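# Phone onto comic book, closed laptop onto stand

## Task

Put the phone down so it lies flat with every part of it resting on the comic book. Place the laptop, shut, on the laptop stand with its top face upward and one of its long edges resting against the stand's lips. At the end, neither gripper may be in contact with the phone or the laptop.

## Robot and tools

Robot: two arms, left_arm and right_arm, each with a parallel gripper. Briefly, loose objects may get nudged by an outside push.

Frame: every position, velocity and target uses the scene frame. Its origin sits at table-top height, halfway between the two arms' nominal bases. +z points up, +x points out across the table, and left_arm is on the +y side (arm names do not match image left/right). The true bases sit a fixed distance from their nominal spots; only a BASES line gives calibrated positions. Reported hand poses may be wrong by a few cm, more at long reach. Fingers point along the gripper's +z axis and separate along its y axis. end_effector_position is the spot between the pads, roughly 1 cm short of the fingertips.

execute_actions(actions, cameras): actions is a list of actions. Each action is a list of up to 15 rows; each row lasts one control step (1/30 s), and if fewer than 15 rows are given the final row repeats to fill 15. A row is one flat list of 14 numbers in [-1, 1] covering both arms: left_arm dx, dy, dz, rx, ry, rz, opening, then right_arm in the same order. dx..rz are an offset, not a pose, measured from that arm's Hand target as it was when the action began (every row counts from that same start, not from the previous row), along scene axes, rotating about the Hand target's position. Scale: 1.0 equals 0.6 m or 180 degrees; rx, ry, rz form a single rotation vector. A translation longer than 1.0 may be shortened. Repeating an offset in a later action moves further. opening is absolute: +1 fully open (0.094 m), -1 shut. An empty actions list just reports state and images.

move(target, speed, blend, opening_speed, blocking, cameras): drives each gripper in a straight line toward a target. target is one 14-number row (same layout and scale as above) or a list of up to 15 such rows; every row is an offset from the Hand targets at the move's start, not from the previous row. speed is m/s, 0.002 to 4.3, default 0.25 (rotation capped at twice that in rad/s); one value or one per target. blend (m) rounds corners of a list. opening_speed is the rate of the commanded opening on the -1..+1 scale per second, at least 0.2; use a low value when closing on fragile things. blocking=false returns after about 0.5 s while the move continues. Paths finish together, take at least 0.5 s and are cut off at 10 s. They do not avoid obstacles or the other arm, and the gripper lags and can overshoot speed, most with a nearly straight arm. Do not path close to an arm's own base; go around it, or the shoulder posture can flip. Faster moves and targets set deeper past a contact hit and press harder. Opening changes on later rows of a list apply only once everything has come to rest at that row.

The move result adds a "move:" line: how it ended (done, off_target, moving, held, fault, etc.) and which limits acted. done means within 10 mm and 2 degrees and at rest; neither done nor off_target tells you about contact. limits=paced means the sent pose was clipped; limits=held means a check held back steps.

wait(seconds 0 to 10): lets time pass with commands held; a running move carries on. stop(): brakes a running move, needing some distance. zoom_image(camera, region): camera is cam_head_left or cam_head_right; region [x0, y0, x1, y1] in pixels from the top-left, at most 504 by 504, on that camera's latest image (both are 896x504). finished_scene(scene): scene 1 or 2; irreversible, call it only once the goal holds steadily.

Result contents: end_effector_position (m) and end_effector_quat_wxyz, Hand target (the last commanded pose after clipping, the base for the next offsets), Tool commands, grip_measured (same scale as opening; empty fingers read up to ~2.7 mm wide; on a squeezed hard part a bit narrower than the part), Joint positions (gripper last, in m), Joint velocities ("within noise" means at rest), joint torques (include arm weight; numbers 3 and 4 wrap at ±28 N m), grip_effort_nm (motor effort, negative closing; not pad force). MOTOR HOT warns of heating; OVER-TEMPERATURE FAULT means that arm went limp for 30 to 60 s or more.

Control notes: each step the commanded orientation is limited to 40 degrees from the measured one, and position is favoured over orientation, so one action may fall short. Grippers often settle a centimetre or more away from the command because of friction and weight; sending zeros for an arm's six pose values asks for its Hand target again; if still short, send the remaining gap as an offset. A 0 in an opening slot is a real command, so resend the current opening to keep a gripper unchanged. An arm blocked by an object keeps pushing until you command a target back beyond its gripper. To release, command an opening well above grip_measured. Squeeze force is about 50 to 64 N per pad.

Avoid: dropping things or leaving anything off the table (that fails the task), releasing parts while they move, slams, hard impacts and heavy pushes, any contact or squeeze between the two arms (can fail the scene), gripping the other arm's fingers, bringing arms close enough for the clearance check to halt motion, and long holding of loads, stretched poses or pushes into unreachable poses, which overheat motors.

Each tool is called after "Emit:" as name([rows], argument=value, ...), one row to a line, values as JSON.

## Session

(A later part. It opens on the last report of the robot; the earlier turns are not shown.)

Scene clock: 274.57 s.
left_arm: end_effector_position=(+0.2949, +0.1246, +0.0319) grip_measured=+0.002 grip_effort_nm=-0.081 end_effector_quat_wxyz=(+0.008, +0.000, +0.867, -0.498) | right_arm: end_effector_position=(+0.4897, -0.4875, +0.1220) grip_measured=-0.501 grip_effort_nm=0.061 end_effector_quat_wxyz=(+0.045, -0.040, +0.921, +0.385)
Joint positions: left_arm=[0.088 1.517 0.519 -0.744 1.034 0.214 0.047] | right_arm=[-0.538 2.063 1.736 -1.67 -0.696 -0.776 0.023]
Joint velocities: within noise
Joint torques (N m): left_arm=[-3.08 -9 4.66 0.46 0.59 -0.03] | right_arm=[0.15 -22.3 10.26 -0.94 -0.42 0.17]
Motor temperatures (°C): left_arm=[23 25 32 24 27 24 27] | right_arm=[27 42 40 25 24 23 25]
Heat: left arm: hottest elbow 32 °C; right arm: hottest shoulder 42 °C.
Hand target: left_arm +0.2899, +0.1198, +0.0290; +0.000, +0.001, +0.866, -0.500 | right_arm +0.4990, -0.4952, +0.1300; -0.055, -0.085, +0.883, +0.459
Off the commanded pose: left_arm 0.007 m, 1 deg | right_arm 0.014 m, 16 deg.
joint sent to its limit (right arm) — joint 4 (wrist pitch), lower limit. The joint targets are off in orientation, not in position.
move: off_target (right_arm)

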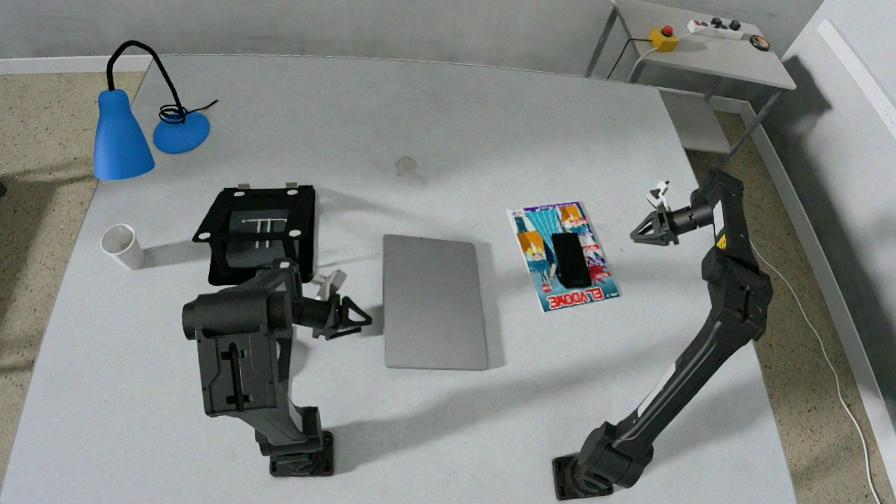

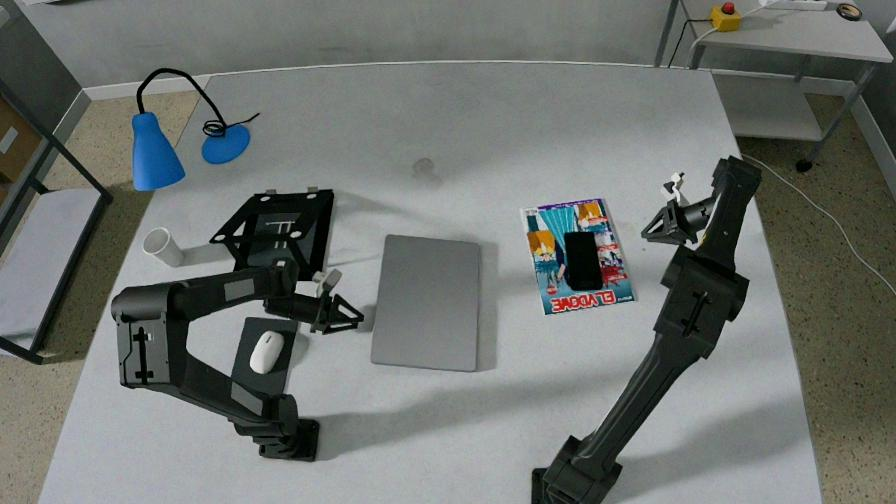

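Emit:
move([
  [0,-0.06,-0.01,0,0,0,0.0,0,0,0,0,0,0,-0.5],
  [0,-0.095,-0.01,0,0,0,0.0,0,0,0,0,0,0,-0.5],
], speed=0.06)

Emit:
zoom_image(camera="cam_head_left", region=[340, 270, 440, 360])

Emit:
zoom_image(camera="cam_head_right", region=[340, 270, 440, 360])

Scene clock: 281.27 s.
left_arm: end_effector_position=(+0.2972, +0.0706, +0.0265) grip_measured=+0.001 grip_effort_nm=-0.032 end_effector_quat_wxyz=(+0.007, -0.007, +0.864, -0.504) | right_arm: end_effector_position=(+0.4897, -0.4875, +0.1220) grip_measured=-0.501 grip_effort_nm=0.056 end_effector_quat_wxyz=(+0.045, -0.040, +0.921, +0.385)
Joint positions: left_arm=[-0.112 1.487 0.445 -0.343 1.047 -0.208 0.047] | right_arm=[-0.538 2.063 1.736 -1.67 -0.696 -0.776 0.023]
Joint velocities: within noise
Joint torques (N m): left_arm=[-3.6 -9.35 4.62 1.39 0.08 -0.08] | right_arm=[0.15 -22.36 10.3 -0.95 -0.43 0.16]
Motor temperatures (°C): left_arm=[23 25 31 24 27 24 27] | right_arm=[27 42 40 25 24 23 25]
Heat: left arm: hottest elbow 31 °C; right arm: hottest shoulder 42 °C.
Hand target: left_arm +0.2900, +0.0629, +0.0230; +0.001, +0.001, +0.866, -0.500 | right_arm +0.4990, -0.4952, +0.1300; -0.055, -0.085, +0.883, +0.459
Off the commanded pose: left_arm 0.011 m, 1 deg | right_arm 0.014 m, 16 deg.
joint sent to its limit (right arm) — joint 4 (wrist pitch), lower limit. The joint targets are off in orientation, not in position.
move: off_target (left_arm, right_arm)

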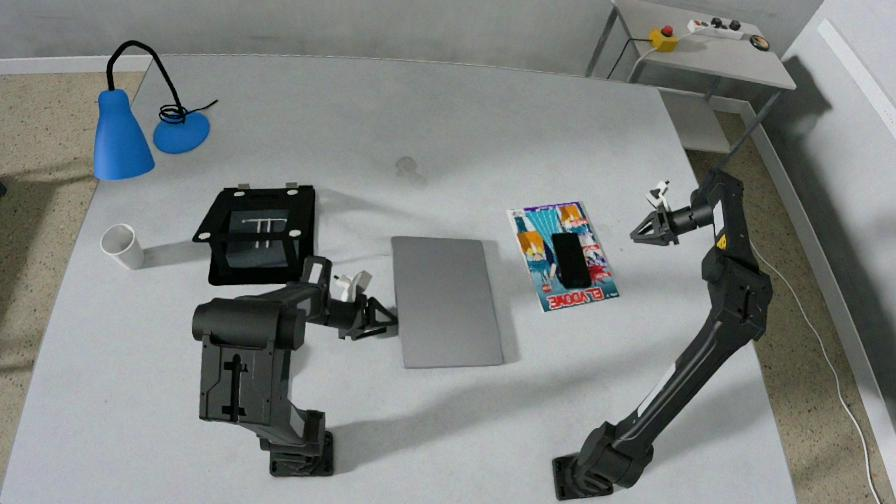

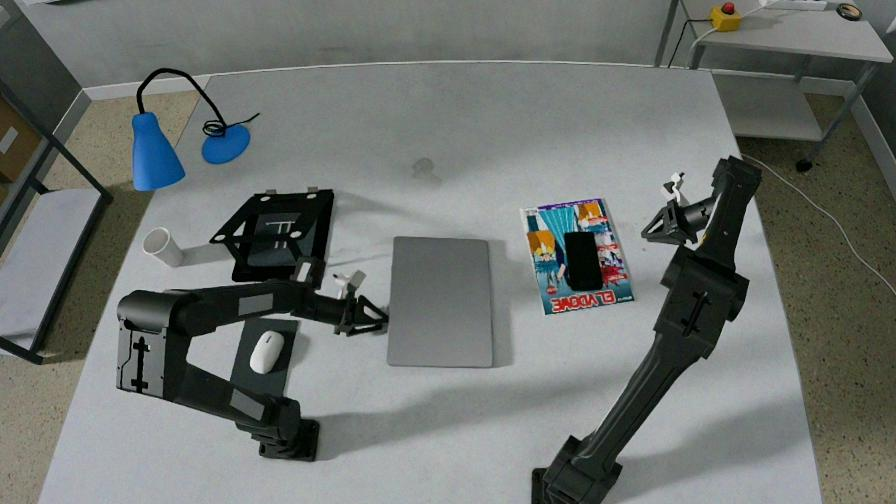

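Scaled by 5.040.

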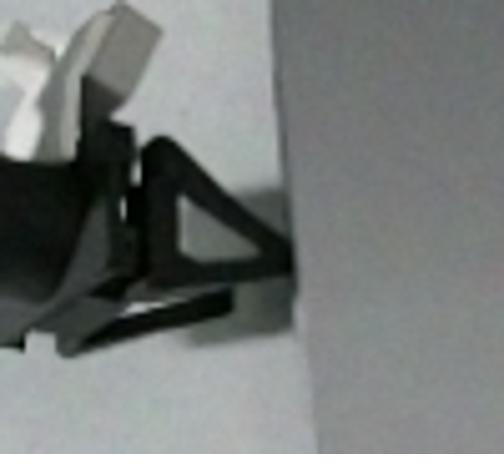

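Scaled by 5.040.

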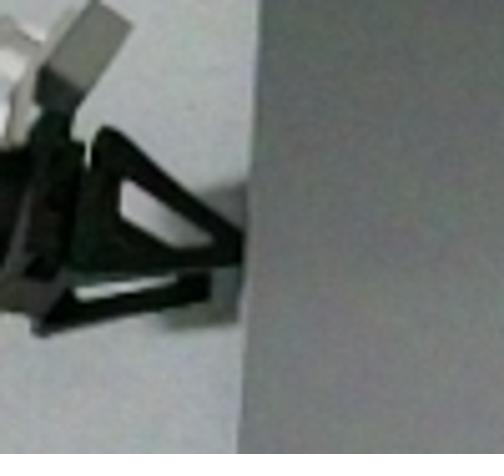

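Emit:
move([
  [0,0.08,0.03,0,0,0,0.0,0,0,0,0,0,0,-0.5],
  [0,0.08,0.028,0,0,0,0.5,0,0,0,0,0,0,-0.5],
  [0,0.04,0.02,0,0,0,0.5,0,0,0,0,0,0,-0.5],
], speed=0.15)

Emit:
zoom_image(camera="cam_head_left", region=[340, 270, 440, 360])

Emit:
zoom_image(camera="cam_head_right", region=[340, 270, 440, 360])

Scene clock: 303.03 s.
left_arm: end_effector_position=(+0.2866, +0.0899, +0.0357) grip_measured=+0.497 grip_effort_nm=0.164 end_effector_quat_wxyz=(-0.007, -0.011, +0.863, -0.506) | right_arm: end_effector_position=(+0.4897, -0.4875, +0.1220) grip_measured=-0.501 grip_effort_nm=0.056 end_effector_quat_wxyz=(+0.045, -0.040, +0.921, +0.385)
Joint positions: left_arm=[-0.038 1.461 0.464 -0.56 1.06 -0.043 0.07] | right_arm=[-0.538 2.063 1.736 -1.67 -0.696 -0.776 0.023]
Joint velocities: within noise
Joint torques (N m): left_arm=[-2.73 -8.29 6.26 1.06 0.01 0.09] | right_arm=[0.15 -22.24 10.29 -0.94 -0.42 0.16]
Motor temperatures (°C): left_arm=[23 25 31 24 27 24 27] | right_arm=[27 42 40 25 24 23 25]
Heat: left arm: hottest elbow 31 °C; right arm: hottest shoulder 42 °C.
Hand target: left_arm +0.2900, +0.0868, +0.0350; +0.000, +0.001, +0.866, -0.500 | right_arm +0.4990, -0.4952, +0.1300; -0.055, -0.085, +0.883, +0.459
Off the commanded pose: left_arm 0.005 m, 2 deg | right_arm 0.014 m, 16 deg.
joint sent to its limit (right arm) — joint 4 (wrist pitch), lower limit. The joint targets are off in orientation, not in position.
move: off_target (right_arm); target 2's new opening was sent with left_arm's hand 0.022 m and 2 deg from that target

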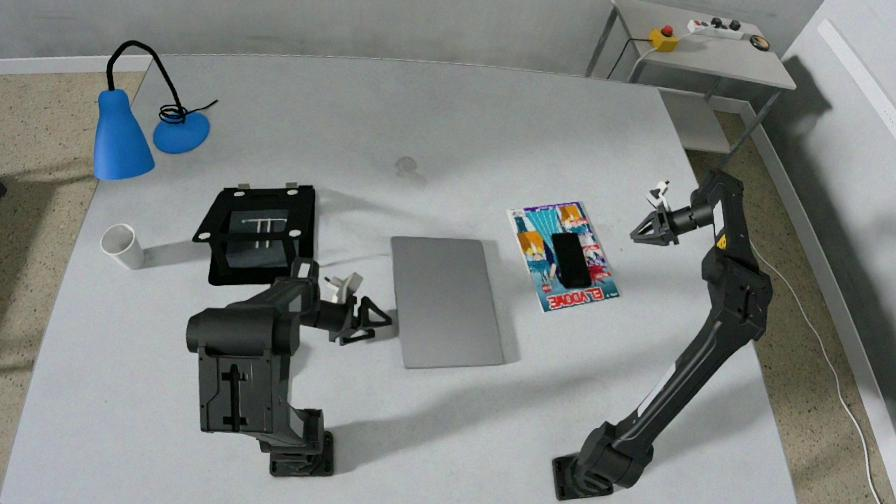

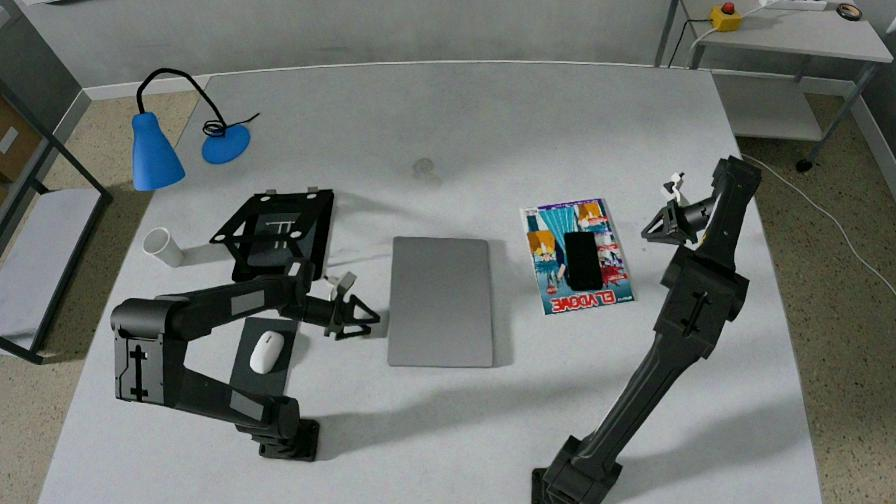

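Scaled by 5.040.

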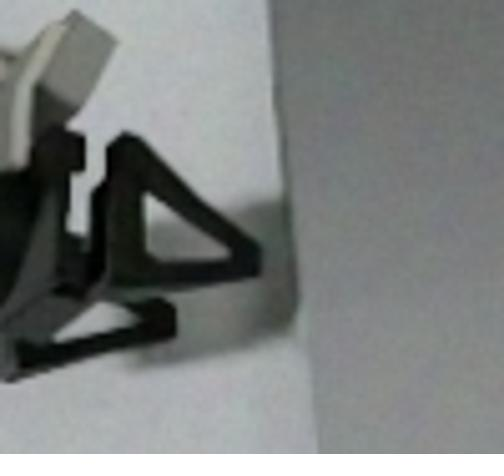

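Scaled by 5.040.

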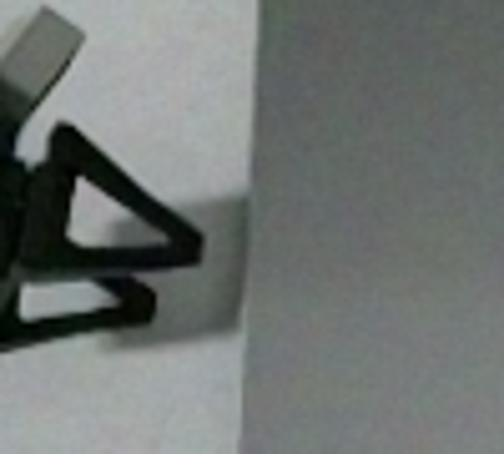

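Emit:
move([
  [0,-0.115,0.0,0,0,0,0.5,0,0,0,0,0,0,-0.5],
], speed=0.06)

Emit:
zoom_image(camera="cam_head_left", region=[340, 270, 440, 360])

Emit:
zoom_image(camera="cam_head_right", region=[340, 270, 440, 360])

Scene clock: 308.03 s.
left_arm: end_effector_position=(+0.2973, +0.0209, +0.0377) grip_measured=+0.498 grip_effort_nm=0.144 end_effector_quat_wxyz=(+0.003, -0.003, +0.865, -0.502) | right_arm: end_effector_position=(+0.4897, -0.4875, +0.1220) grip_measured=-0.501 grip_effort_nm=0.056 end_effector_quat_wxyz=(+0.045, -0.040, +0.921, +0.385)
Joint positions: left_arm=[-0.294 1.447 0.429 -0.109 0.99 -0.514 0.07] | right_arm=[-0.538 2.063 1.736 -1.67 -0.696 -0.776 0.023]
Joint velocities: within noise
Joint torques (N m): left_arm=[-3.37 -9.41 5.16 1.43 0.15 -0.05] | right_arm=[0.21 -22.36 10.32 -0.95 -0.42 0.16]
Motor temperatures (°C): left_arm=[23 25 30 24 27 24 27] | right_arm=[27 42 40 25 24 23 25]
Heat: left arm: hottest elbow 30 °C; right arm: hottest shoulder 42 °C.
Hand target: left_arm +0.2900, +0.0178, +0.0350; +0.001, +0.001, +0.866, -0.500 | right_arm +0.4990, -0.4952, +0.1300; -0.055, -0.085, +0.883, +0.459
Off the commanded pose: left_arm 0.008 m, 1 deg | right_arm 0.014 m, 16 deg.
joint sent to its limit (right arm) — joint 4 (wrist pitch), lower limit. The joint targets are off in orientation, not in position.
move: off_target (right_arm)

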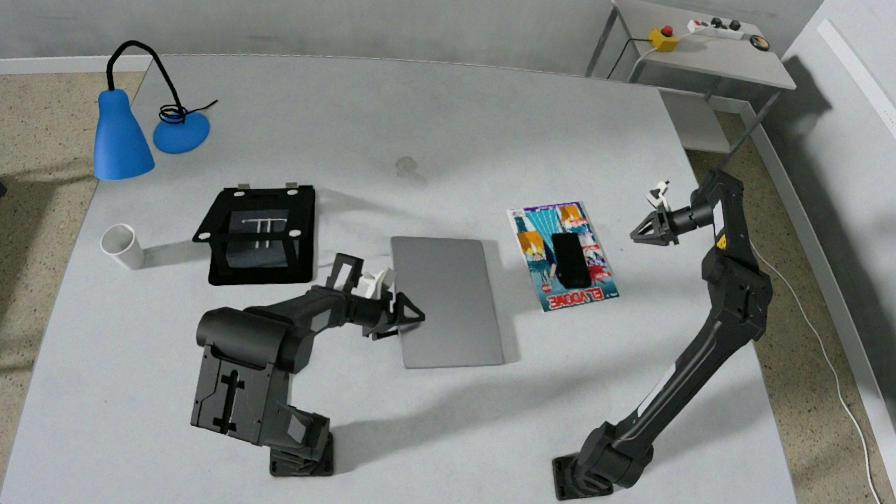

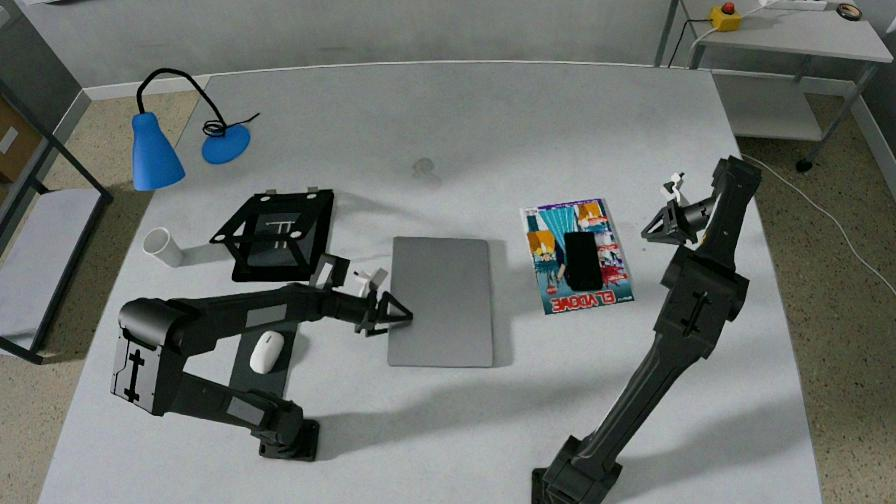

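Scaled by 5.040.

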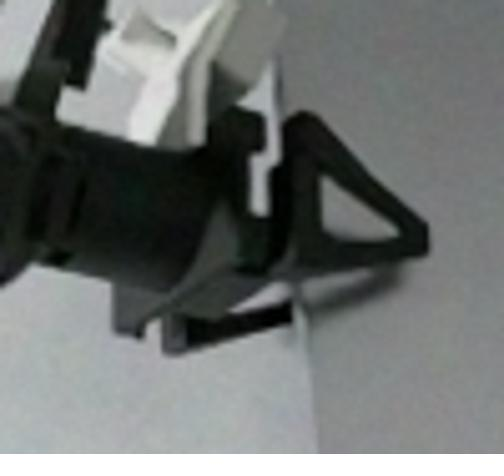

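Scaled by 5.040.

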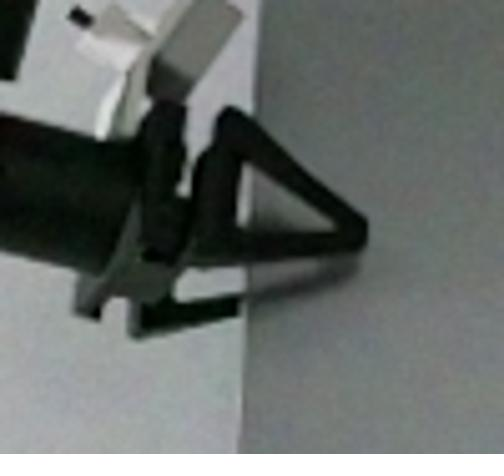

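Emit:
move([
  [0,-0.05,0.0,0,0,0,0.5,0,0,0,0,0,0,-0.5],
], speed=0.06)

Emit:
zoom_image(camera="cam_head_left", region=[340, 270, 440, 360])

Emit:
zoom_image(camera="cam_head_right", region=[340, 270, 440, 360])

Scene clock: 313.03 s.
left_arm: end_effector_position=(+0.2964, -0.0072, +0.0396) grip_measured=+0.498 grip_effort_nm=0.129 end_effector_quat_wxyz=(+0.006, -0.004, +0.866, -0.500) | right_arm: end_effector_position=(+0.4897, -0.4875, +0.1220) grip_measured=-0.501 grip_effort_nm=0.061 end_effector_quat_wxyz=(+0.045, -0.040, +0.921, +0.385)
Joint positions: left_arm=[-0.394 1.451 0.424 0.031 0.932 -0.671 0.07] | right_arm=[-0.538 2.063 1.736 -1.67 -0.696 -0.776 0.023]
Joint velocities: within noise
Joint torques (N m): left_arm=[-3.43 -7.77 5.83 1.87 0.33 0.03] | right_arm=[0.15 -22.36 10.28 -0.95 -0.42 0.16]
Motor temperatures (°C): left_arm=[23 25 30 24 27 24 27] | right_arm=[27 42 40 25 24 23 25]
Heat: left arm: hottest elbow 30 °C; right arm: hottest shoulder 42 °C.
Hand target: left_arm +0.2900, -0.0122, +0.0350; +0.000, +0.001, +0.866, -0.500 | right_arm +0.4990, -0.4952, +0.1300; -0.055, -0.085, +0.883, +0.459
Off the commanded pose: left_arm 0.009 m, 1 deg | right_arm 0.014 m, 16 deg.
joint sent to its limit (right arm) — joint 4 (wrist pitch), lower limit. The joint targets are off in orientation, not in position.
move: off_target (right_arm)

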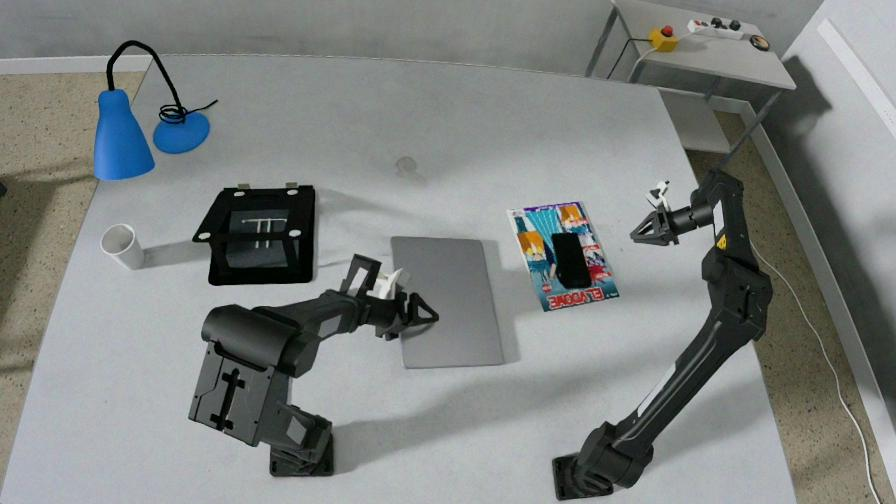

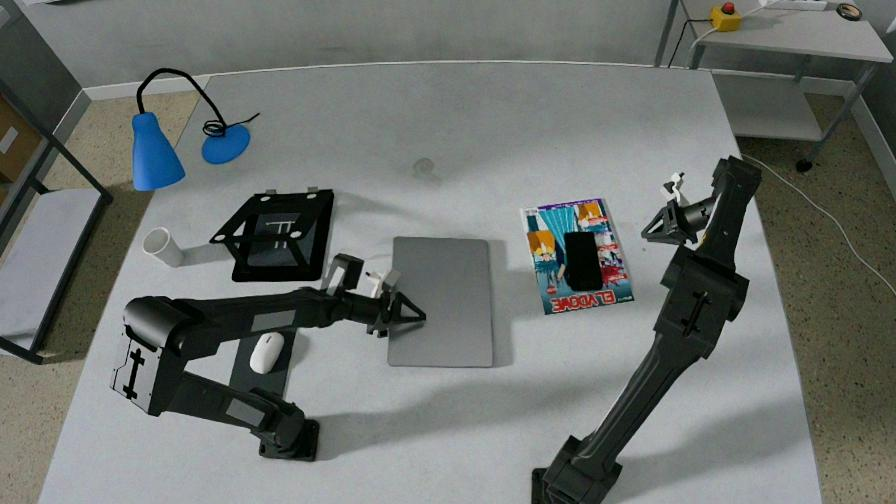

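Scaled by 5.040.

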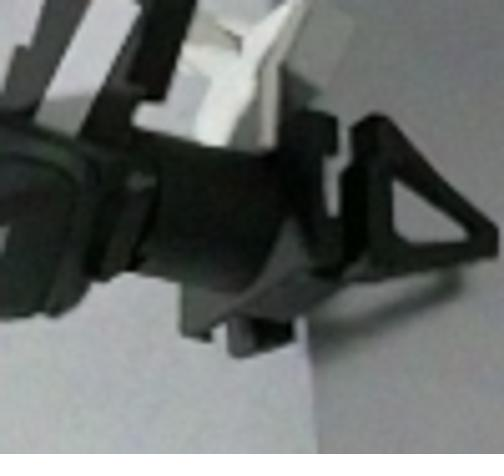

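Scaled by 5.040.

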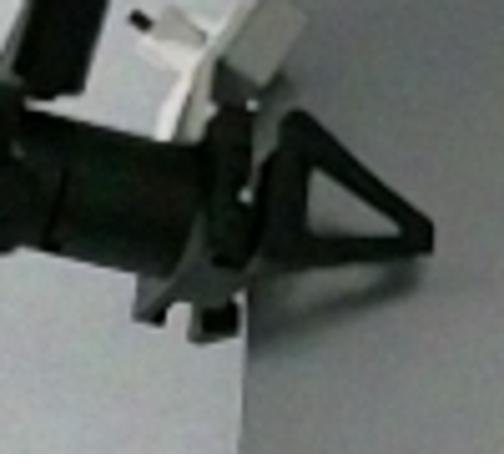

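Emit:
move([
  [0.062,0,0.01,0,0,0,0.5,0,0,0,0,0,0,-0.5],
  [0.062,0,0.01,-0.1,0,0,0.5,0,0,0,0,0,0,-0.5],
], speed=0.08)

Emit:
zoom_image(camera="cam_head_left", region=[340, 220, 480, 360])

Emit:
zoom_image(camera="cam_head_right", region=[340, 220, 480, 360])

Scene clock: 327.13 s.
left_arm: end_effector_position=(+0.3216, -0.0159, +0.0472) grip_measured=+0.498 grip_effort_nm=0.110 end_effector_quat_wxyz=(+0.003, +0.022, +0.776, -0.631) | right_arm: end_effector_position=(+0.4897, -0.4875, +0.1220) grip_measured=-0.501 grip_effort_nm=0.061 end_effector_quat_wxyz=(+0.045, -0.040, +0.921, +0.385)
Joint positions: left_arm=[-0.325 1.718 0.427 0.63 1.231 -0.904 0.07] | right_arm=[-0.538 2.063 1.736 -1.67 -0.696 -0.776 0.023]
Joint velocities: within noise
Joint torques (N m): left_arm=[-0.62 -10.52 4.48 2.03 -0.06 -0.21] | right_arm=[0.21 -22.42 10.29 -0.94 -0.43 0.17]
Motor temperatures (°C): left_arm=[23 25 30 24 27 24 27] | right_arm=[27 42 40 25 24 23 25]
Heat: left arm: hottest elbow 30 °C; right arm: hottest shoulder 42 °C.
Hand target: left_arm +0.3272, -0.0121, +0.0410; +0.001, +0.001, +0.777, -0.629 | right_arm +0.4990, -0.4952, +0.1300; -0.055, -0.085, +0.883, +0.459
Off the commanded pose: left_arm 0.009 m, 2 deg | right_arm 0.014 m, 16 deg.
joint sent to its limit (right arm) — joint 4 (wrist pitch), lower limit. The joint targets are off in orientation, not in position.
move: off_target (right_arm)

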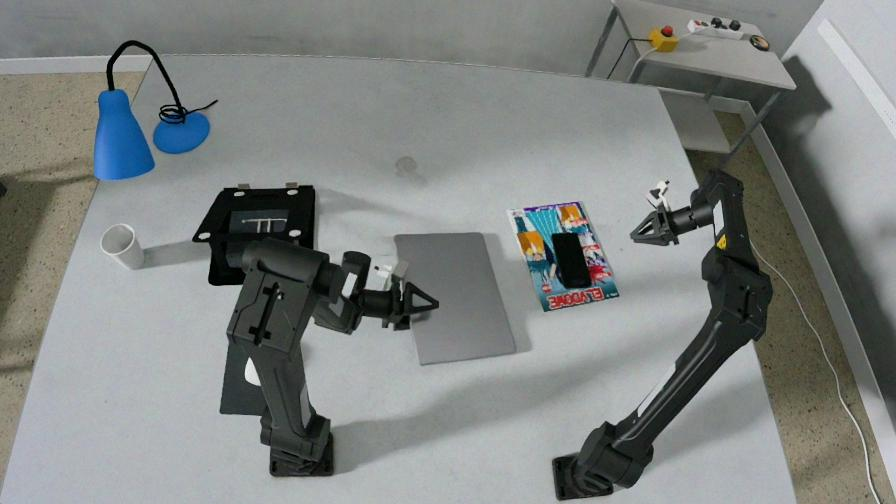

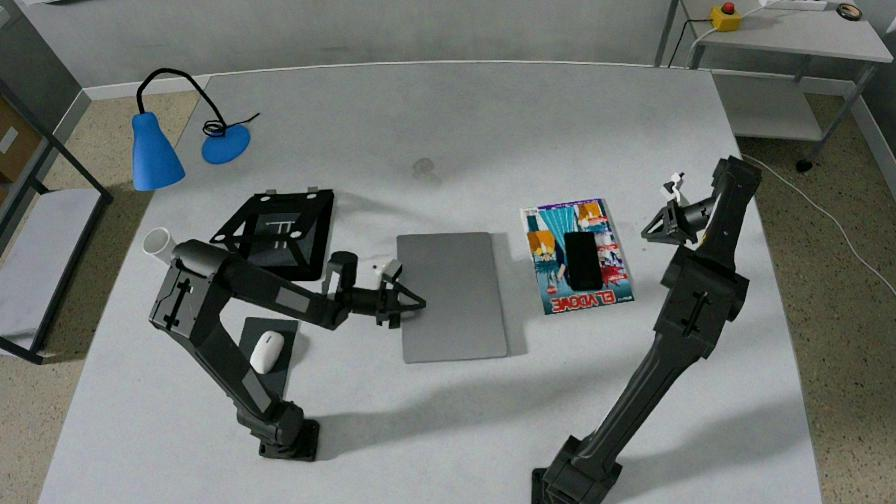

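Scaled by 3.600.

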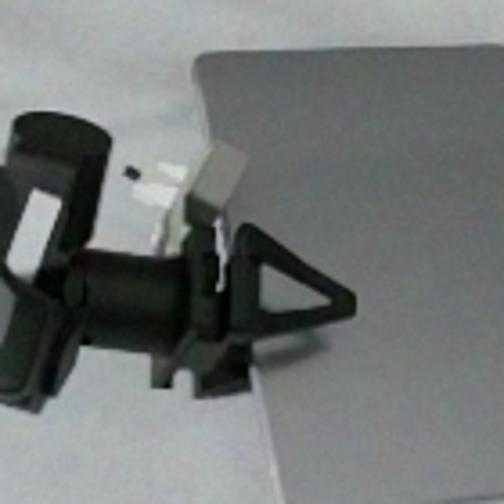

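Scaled by 3.600.

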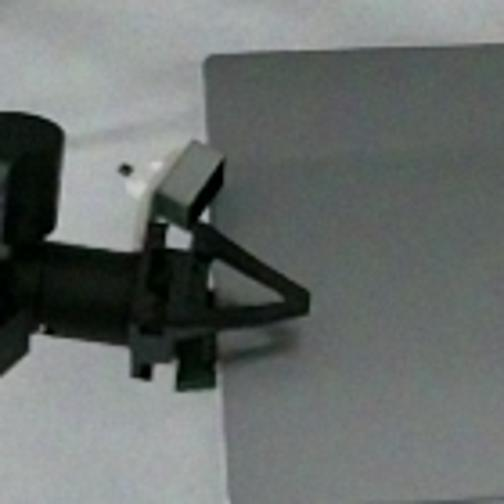

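Emit:
move([
  [0,0,0,0,0,0,-0.75,0,0,0,0,0,0,-0.5],
], opening_speed=0.3)

Emit:
zoom_image(camera="cam_head_left", region=[340, 220, 540, 380])

Emit:
zoom_image(camera="cam_head_right", region=[340, 220, 540, 380])

Scene clock: 335.53 s.
left_arm: end_effector_position=(+0.3249, -0.0140, +0.0394) grip_measured=-0.505 grip_effort_nm=-1.004 end_effector_quat_wxyz=(+0.037, +0.049, +0.779, -0.624) | right_arm: end_effector_position=(+0.4897, -0.4875, +0.1220) grip_measured=-0.501 grip_effort_nm=0.061 end_effector_quat_wxyz=(+0.045, -0.040, +0.921, +0.385)
Joint positions: left_arm=[-0.32 1.74 0.427 0.646 1.21 -0.813 0.023] | right_arm=[-0.538 2.063 1.736 -1.67 -0.696 -0.776 0.023]
Joint velocities: within noise
Joint torques (N m): left_arm=[-1.32 -11.75 4.55 0.61 0.77 -0.94] | right_arm=[0.09 -22.3 10.26 -0.95 -0.42 0.16]
Motor temperatures (°C): left_arm=[23 25 30 24 27 24 27] | right_arm=[27 42 40 25 24 23 25]
Heat: left arm: hottest elbow 30 °C; right arm: hottest shoulder 42 °C.
Hand target: left_arm +0.3272, -0.0122, +0.0410; +0.001, +0.001, +0.777, -0.629 | right_arm +0.4990, -0.4952, +0.1300; -0.055, -0.085, +0.883, +0.459
Off the commanded pose: left_arm 0.003 m, 7 deg | right_arm 0.014 m, 16 deg.
joint sent to its limit (right arm) — joint 4 (wrist pitch), lower limit. The joint targets are off in orientation, not in position.
move: off_target (left_arm, right_arm)

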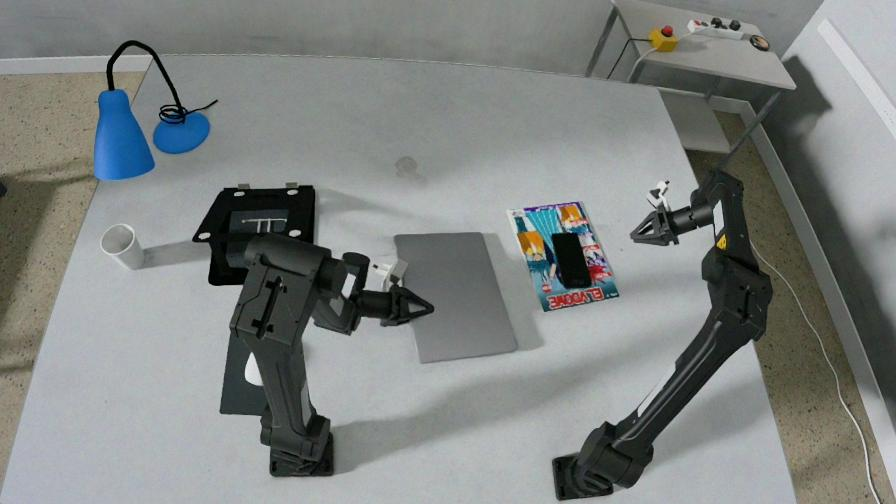

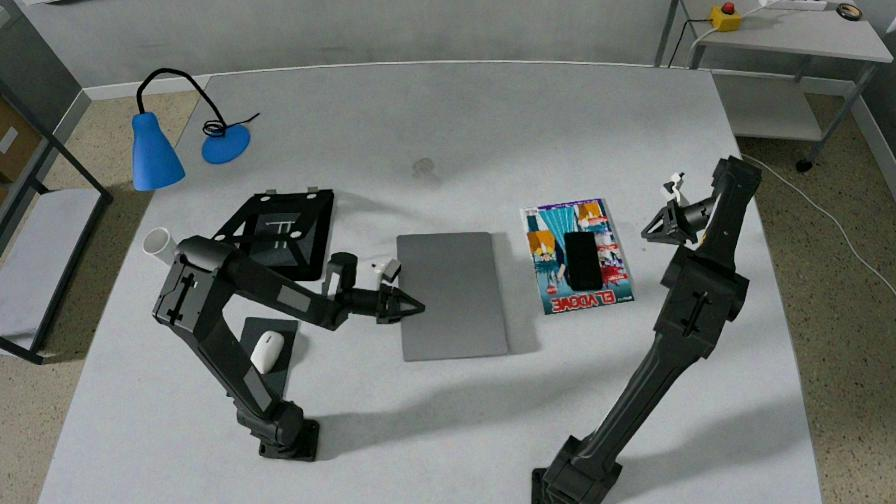

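Scaled by 2.520.

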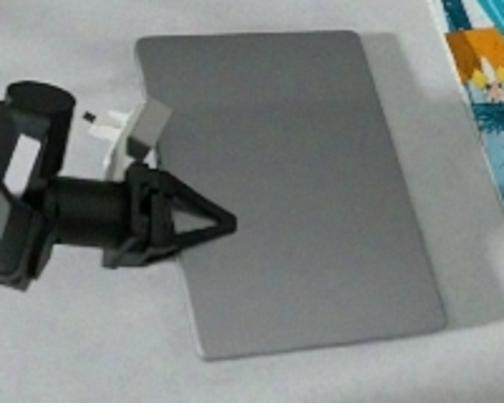

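Scaled by 2.520.

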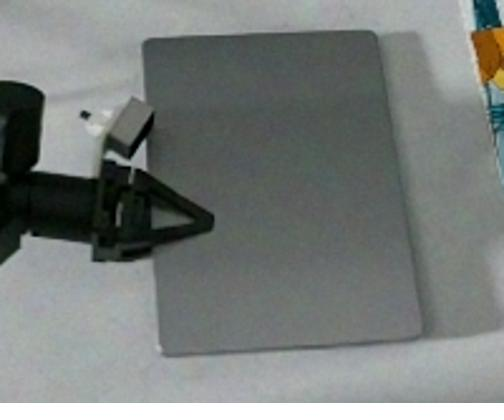

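Emit:
move([
  [0,0,0.2,0,0,0,-0.8,0,0,0,0,0,0,-0.5],
], speed=0.1)

Emit:
zoom_image(camera="cam_head_left", region=[340, 200, 560, 380])

Scene clock: 361.10 s.
left_arm: end_effector_position=(+0.3040, -0.0055, +0.1115) grip_measured=-0.529 grip_effort_nm=-1.009 end_effector_quat_wxyz=(-0.039, -0.043, +0.796, -0.602) | right_arm: end_effector_position=(+0.4897, -0.4875, +0.1220) grip_measured=-0.501 grip_effort_nm=0.061 end_effector_quat_wxyz=(+0.045, -0.040, +0.921, +0.385)
Joint positions: left_arm=[-0.32 1.345 0.427 0.124 1.179 -0.934 0.022] | right_arm=[-0.538 2.063 1.736 -1.67 -0.696 -0.776 0.023]
Joint velocities: within noise
Joint torques (N m): left_arm=[-1.14 -13.68 13.39 1.88 1.92 -0.05] | right_arm=[0.21 -22.3 10.3 -0.94 -0.42 0.17]
Motor temperatures (°C): left_arm=[23 26 30 24 28 25 28] | right_arm=[27 42 41 25 24 23 25]
Heat: left arm: hottest elbow 30 °C; right arm: hottest shoulder 42 °C.
Hand target: left_arm +0.3272, -0.0121, +0.1610; +0.001, +0.001, +0.778, -0.629 | right_arm +0.4990, -0.4952, +0.1300; -0.055, -0.085, +0.883, +0.459
Off the commanded pose: left_arm 0.055 m, 8 deg | right_arm 0.014 m, 16 deg.
joint sent to its limit (right arm) — joint 4 (wrist pitch), lower limit. The joint targets are off in orientation, not in position.
move: off_target (left_arm, right_arm)

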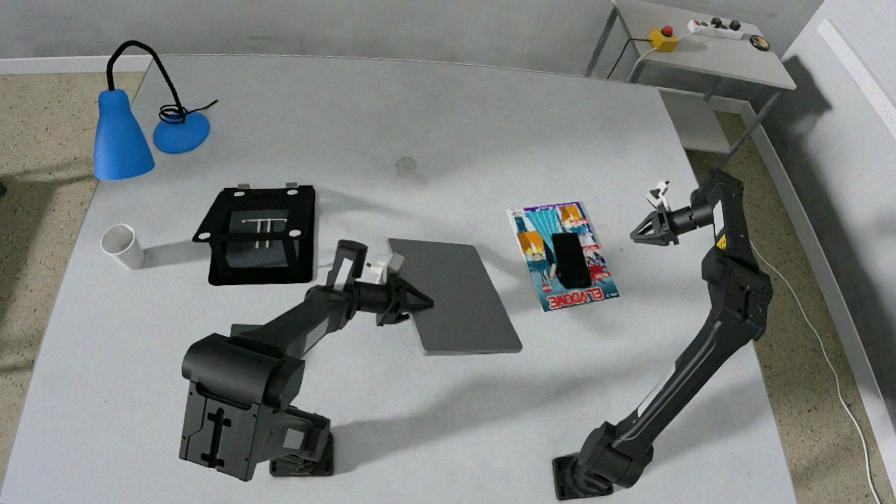

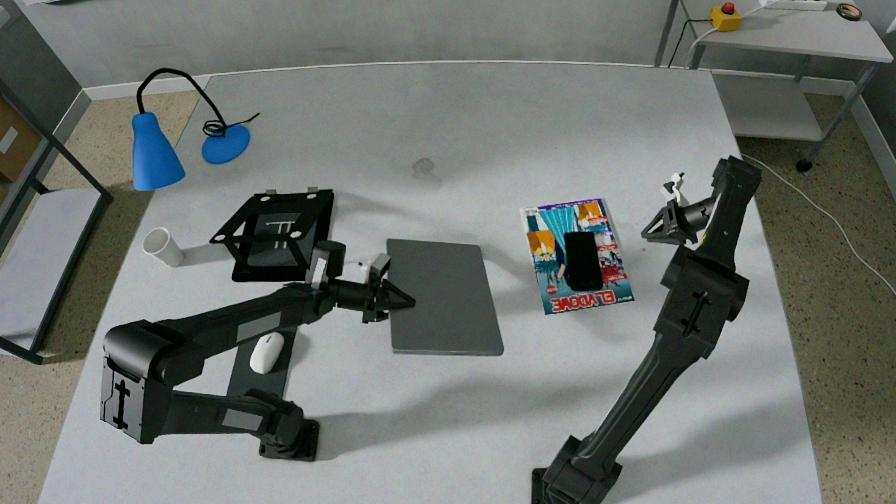

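Scaled by 2.291.

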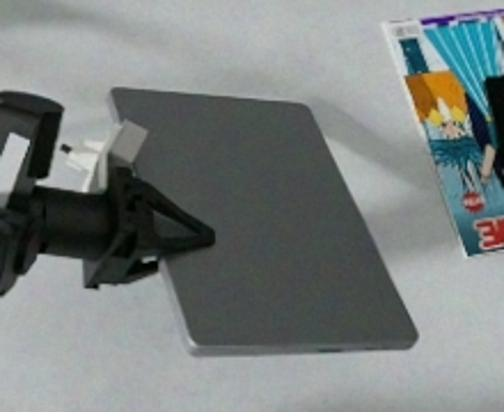

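Emit:
move([
  [0,0.05,0.17,0,0,0,-0.8,0,0,0,0,0,0,-0.5],
  [0.05,0.72,0.23,0,0,0.475,-0.8,0,0,0,0,0,0,-0.5],
], speed=0.2, blend=[0.03,0])

Emit:
zoom_image(camera="cam_head_left", region=[150, 140, 450, 380])

Emit:
zoom_image(camera="cam_head_right", region=[150, 140, 450, 380])

Scene clock: 372.30 s.
left_arm: end_effector_position=(+0.3318, +0.3872, +0.2054) grip_measured=-0.533 grip_effort_nm=-1.009 end_effector_quat_wxyz=(-0.305, +0.622, -0.546, +0.471) | right_arm: end_effector_position=(+0.4897, -0.4875, +0.1220) grip_measured=-0.501 grip_effort_nm=0.061 end_effector_quat_wxyz=(+0.045, -0.040, +0.921, +0.385)
Joint positions: left_arm=[0.837 0.789 0.432 -0.286 0.906 -1.312 0.022] | right_arm=[-0.538 2.063 1.736 -1.67 -0.696 -0.776 0.023]
Joint velocities: within noise
Joint torques (N m): left_arm=[-0.44 -7.82 21.86 5.45 0.92 0.53] | right_arm=[0.26 -22.36 10.3 -0.94 -0.43 0.16]
Motor temperatures (°C): left_arm=[23 26 34 24 31 24 28] | right_arm=[27 43 41 25 24 23 25]
Heat: left arm: hottest elbow 34 °C; right arm: hottest shoulder 43 °C.
Hand target: left_arm +0.3573, +0.4199, +0.2989; -0.427, +0.527, -0.572, +0.461 | right_arm +0.4990, -0.4952, +0.1300; -0.055, -0.085, +0.883, +0.459
Off the commanded pose: left_arm 0.102 m, 18 deg | right_arm 0.014 m, 16 deg.
joint sent to its limit (right arm) — joint 4 (wrist pitch), lower limit. The joint targets are off in orientation, not in position.
move: off_target (left_arm, right_arm)

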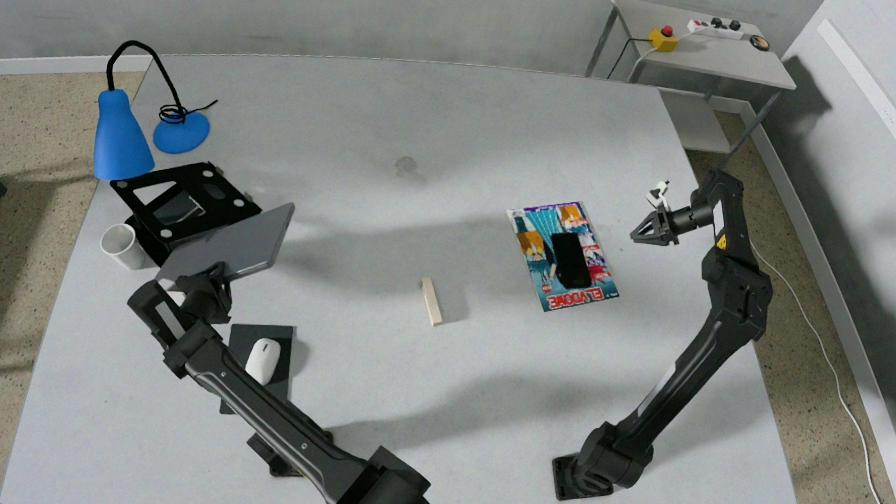

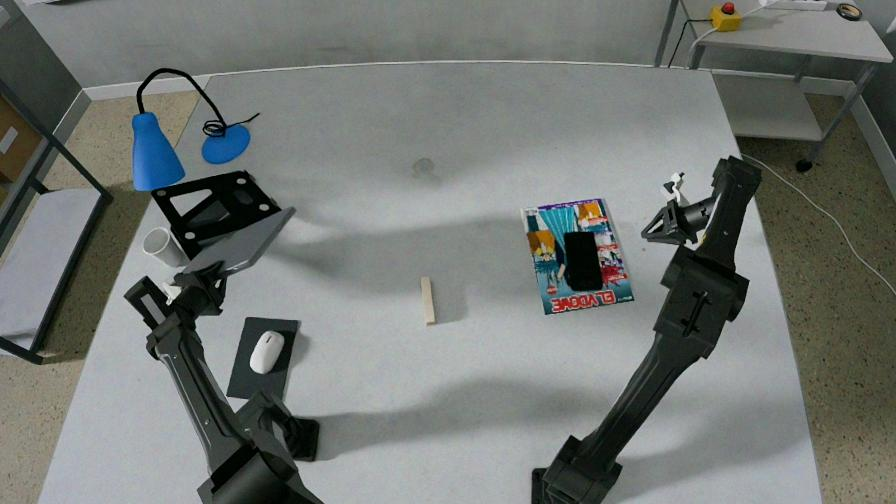

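Scaled by 1.680.

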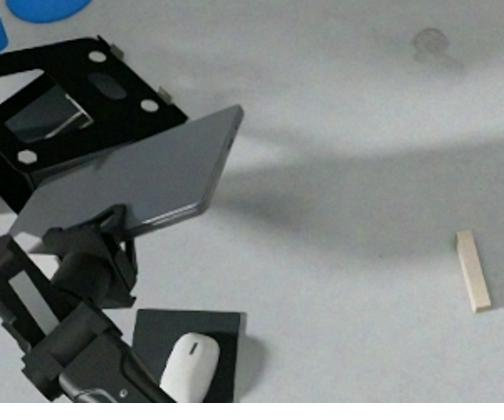

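Scaled by 1.680.

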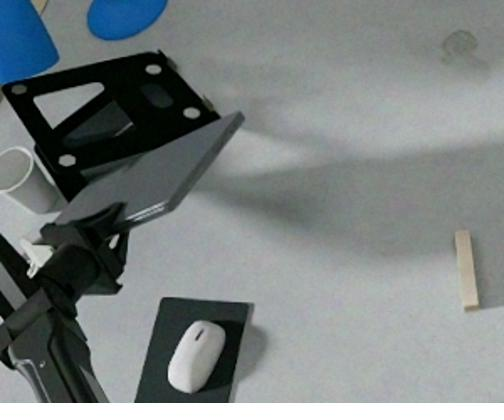

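Emit:
move([
  [-0.03,-0.02,0.13,0,0,0,-0.8,0,0,0,0,0,0,-0.5],
  [0.0,-0.3,0.13,0,0,-0.1,-0.8,0,0,0,0,0,0,-0.5],
  [0.0,-0.6,0.1,0,0,-0.475,-0.8,0,0,0,0,0,0,-0.5],
], speed=0.2, blend=[0.02,0.05,0])

Emit:
zoom_image(camera="cam_head_left", region=[340, 200, 560, 380])

Emit:
zoom_image(camera="cam_head_left", region=[80, 120, 320, 310])

Scene clock: 394.77 s.
left_arm: end_effector_position=(+0.3230, +0.0724, +0.2698) grip_measured=-0.535 grip_effort_nm=-1.009 end_effector_quat_wxyz=(-0.086, -0.093, +0.795, -0.593) | right_arm: end_effector_position=(+0.4897, -0.4875, +0.1220) grip_measured=-0.501 grip_effort_nm=0.056 end_effector_quat_wxyz=(+0.045, -0.040, +0.921, +0.385)
Joint positions: left_arm=[-0.045 1.165 0.864 -1.305 1.286 -0.224 0.022] | right_arm=[-0.538 2.063 1.736 -1.67 -0.696 -0.776 0.023]
Joint velocities: within noise
Joint torques (N m): left_arm=[-2.78 -11.46 24.91 0.14 3.27 0.62] | right_arm=[0.26 -22.36 10.29 -0.95 -0.43 0.17]
Motor temperatures (°C): left_arm=[23 26 44 25 33 24 28] | right_arm=[27 43 41 25 24 23 25]
Heat: left arm: hottest elbow 44 °C; right arm: hottest shoulder 43 °C.
Hand target: left_arm +0.3573, +0.0598, +0.3589; +0.000, +0.001, +0.778, -0.629 | right_arm +0.4990, -0.4952, +0.1300; -0.055, -0.085, +0.883, +0.459
Off the commanded pose: left_arm 0.096 m, 15 deg | right_arm 0.014 m, 16 deg.
joint sent to its limit (right arm) — joint 4 (wrist pitch), lower limit. The joint targets are off in orientation, not in position.
move: off_target (left_arm, right_arm)

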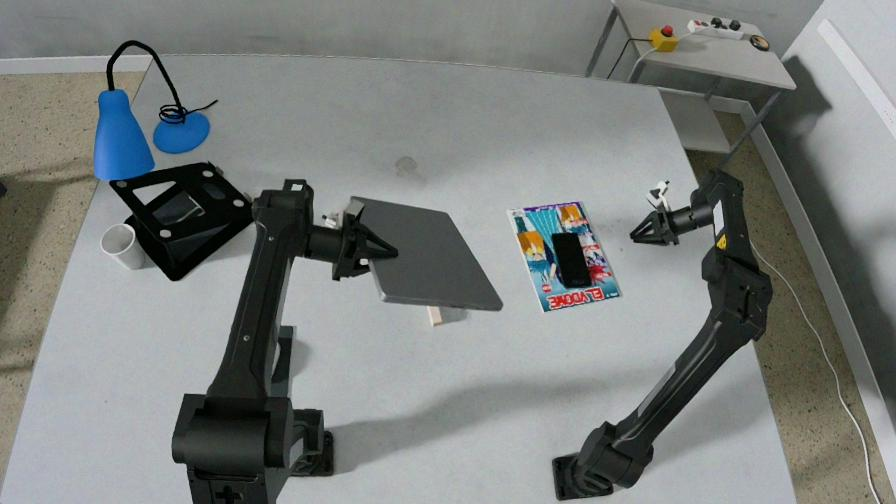

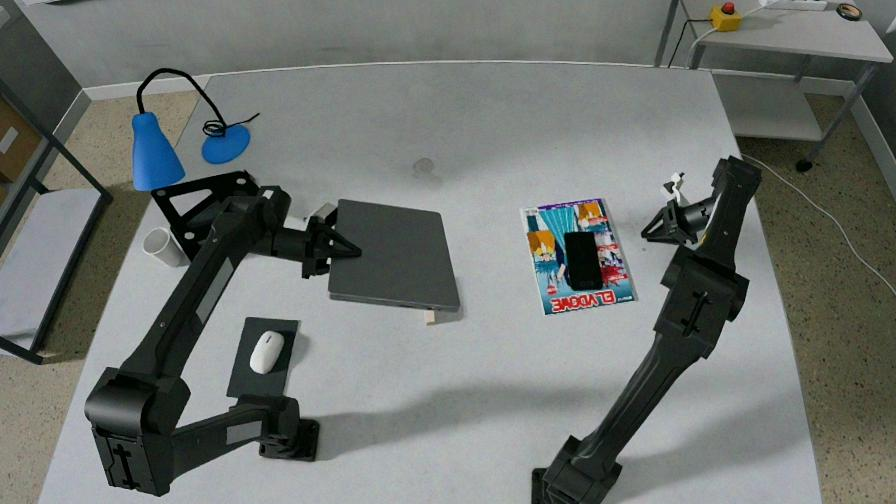

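Scaled by 2.291.

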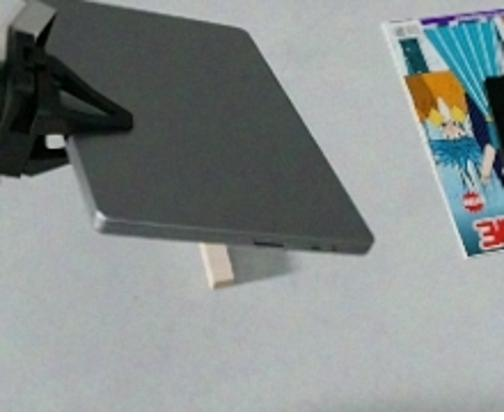

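Scaled by 2.100.

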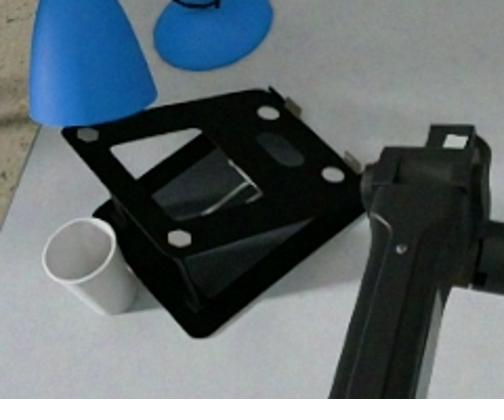

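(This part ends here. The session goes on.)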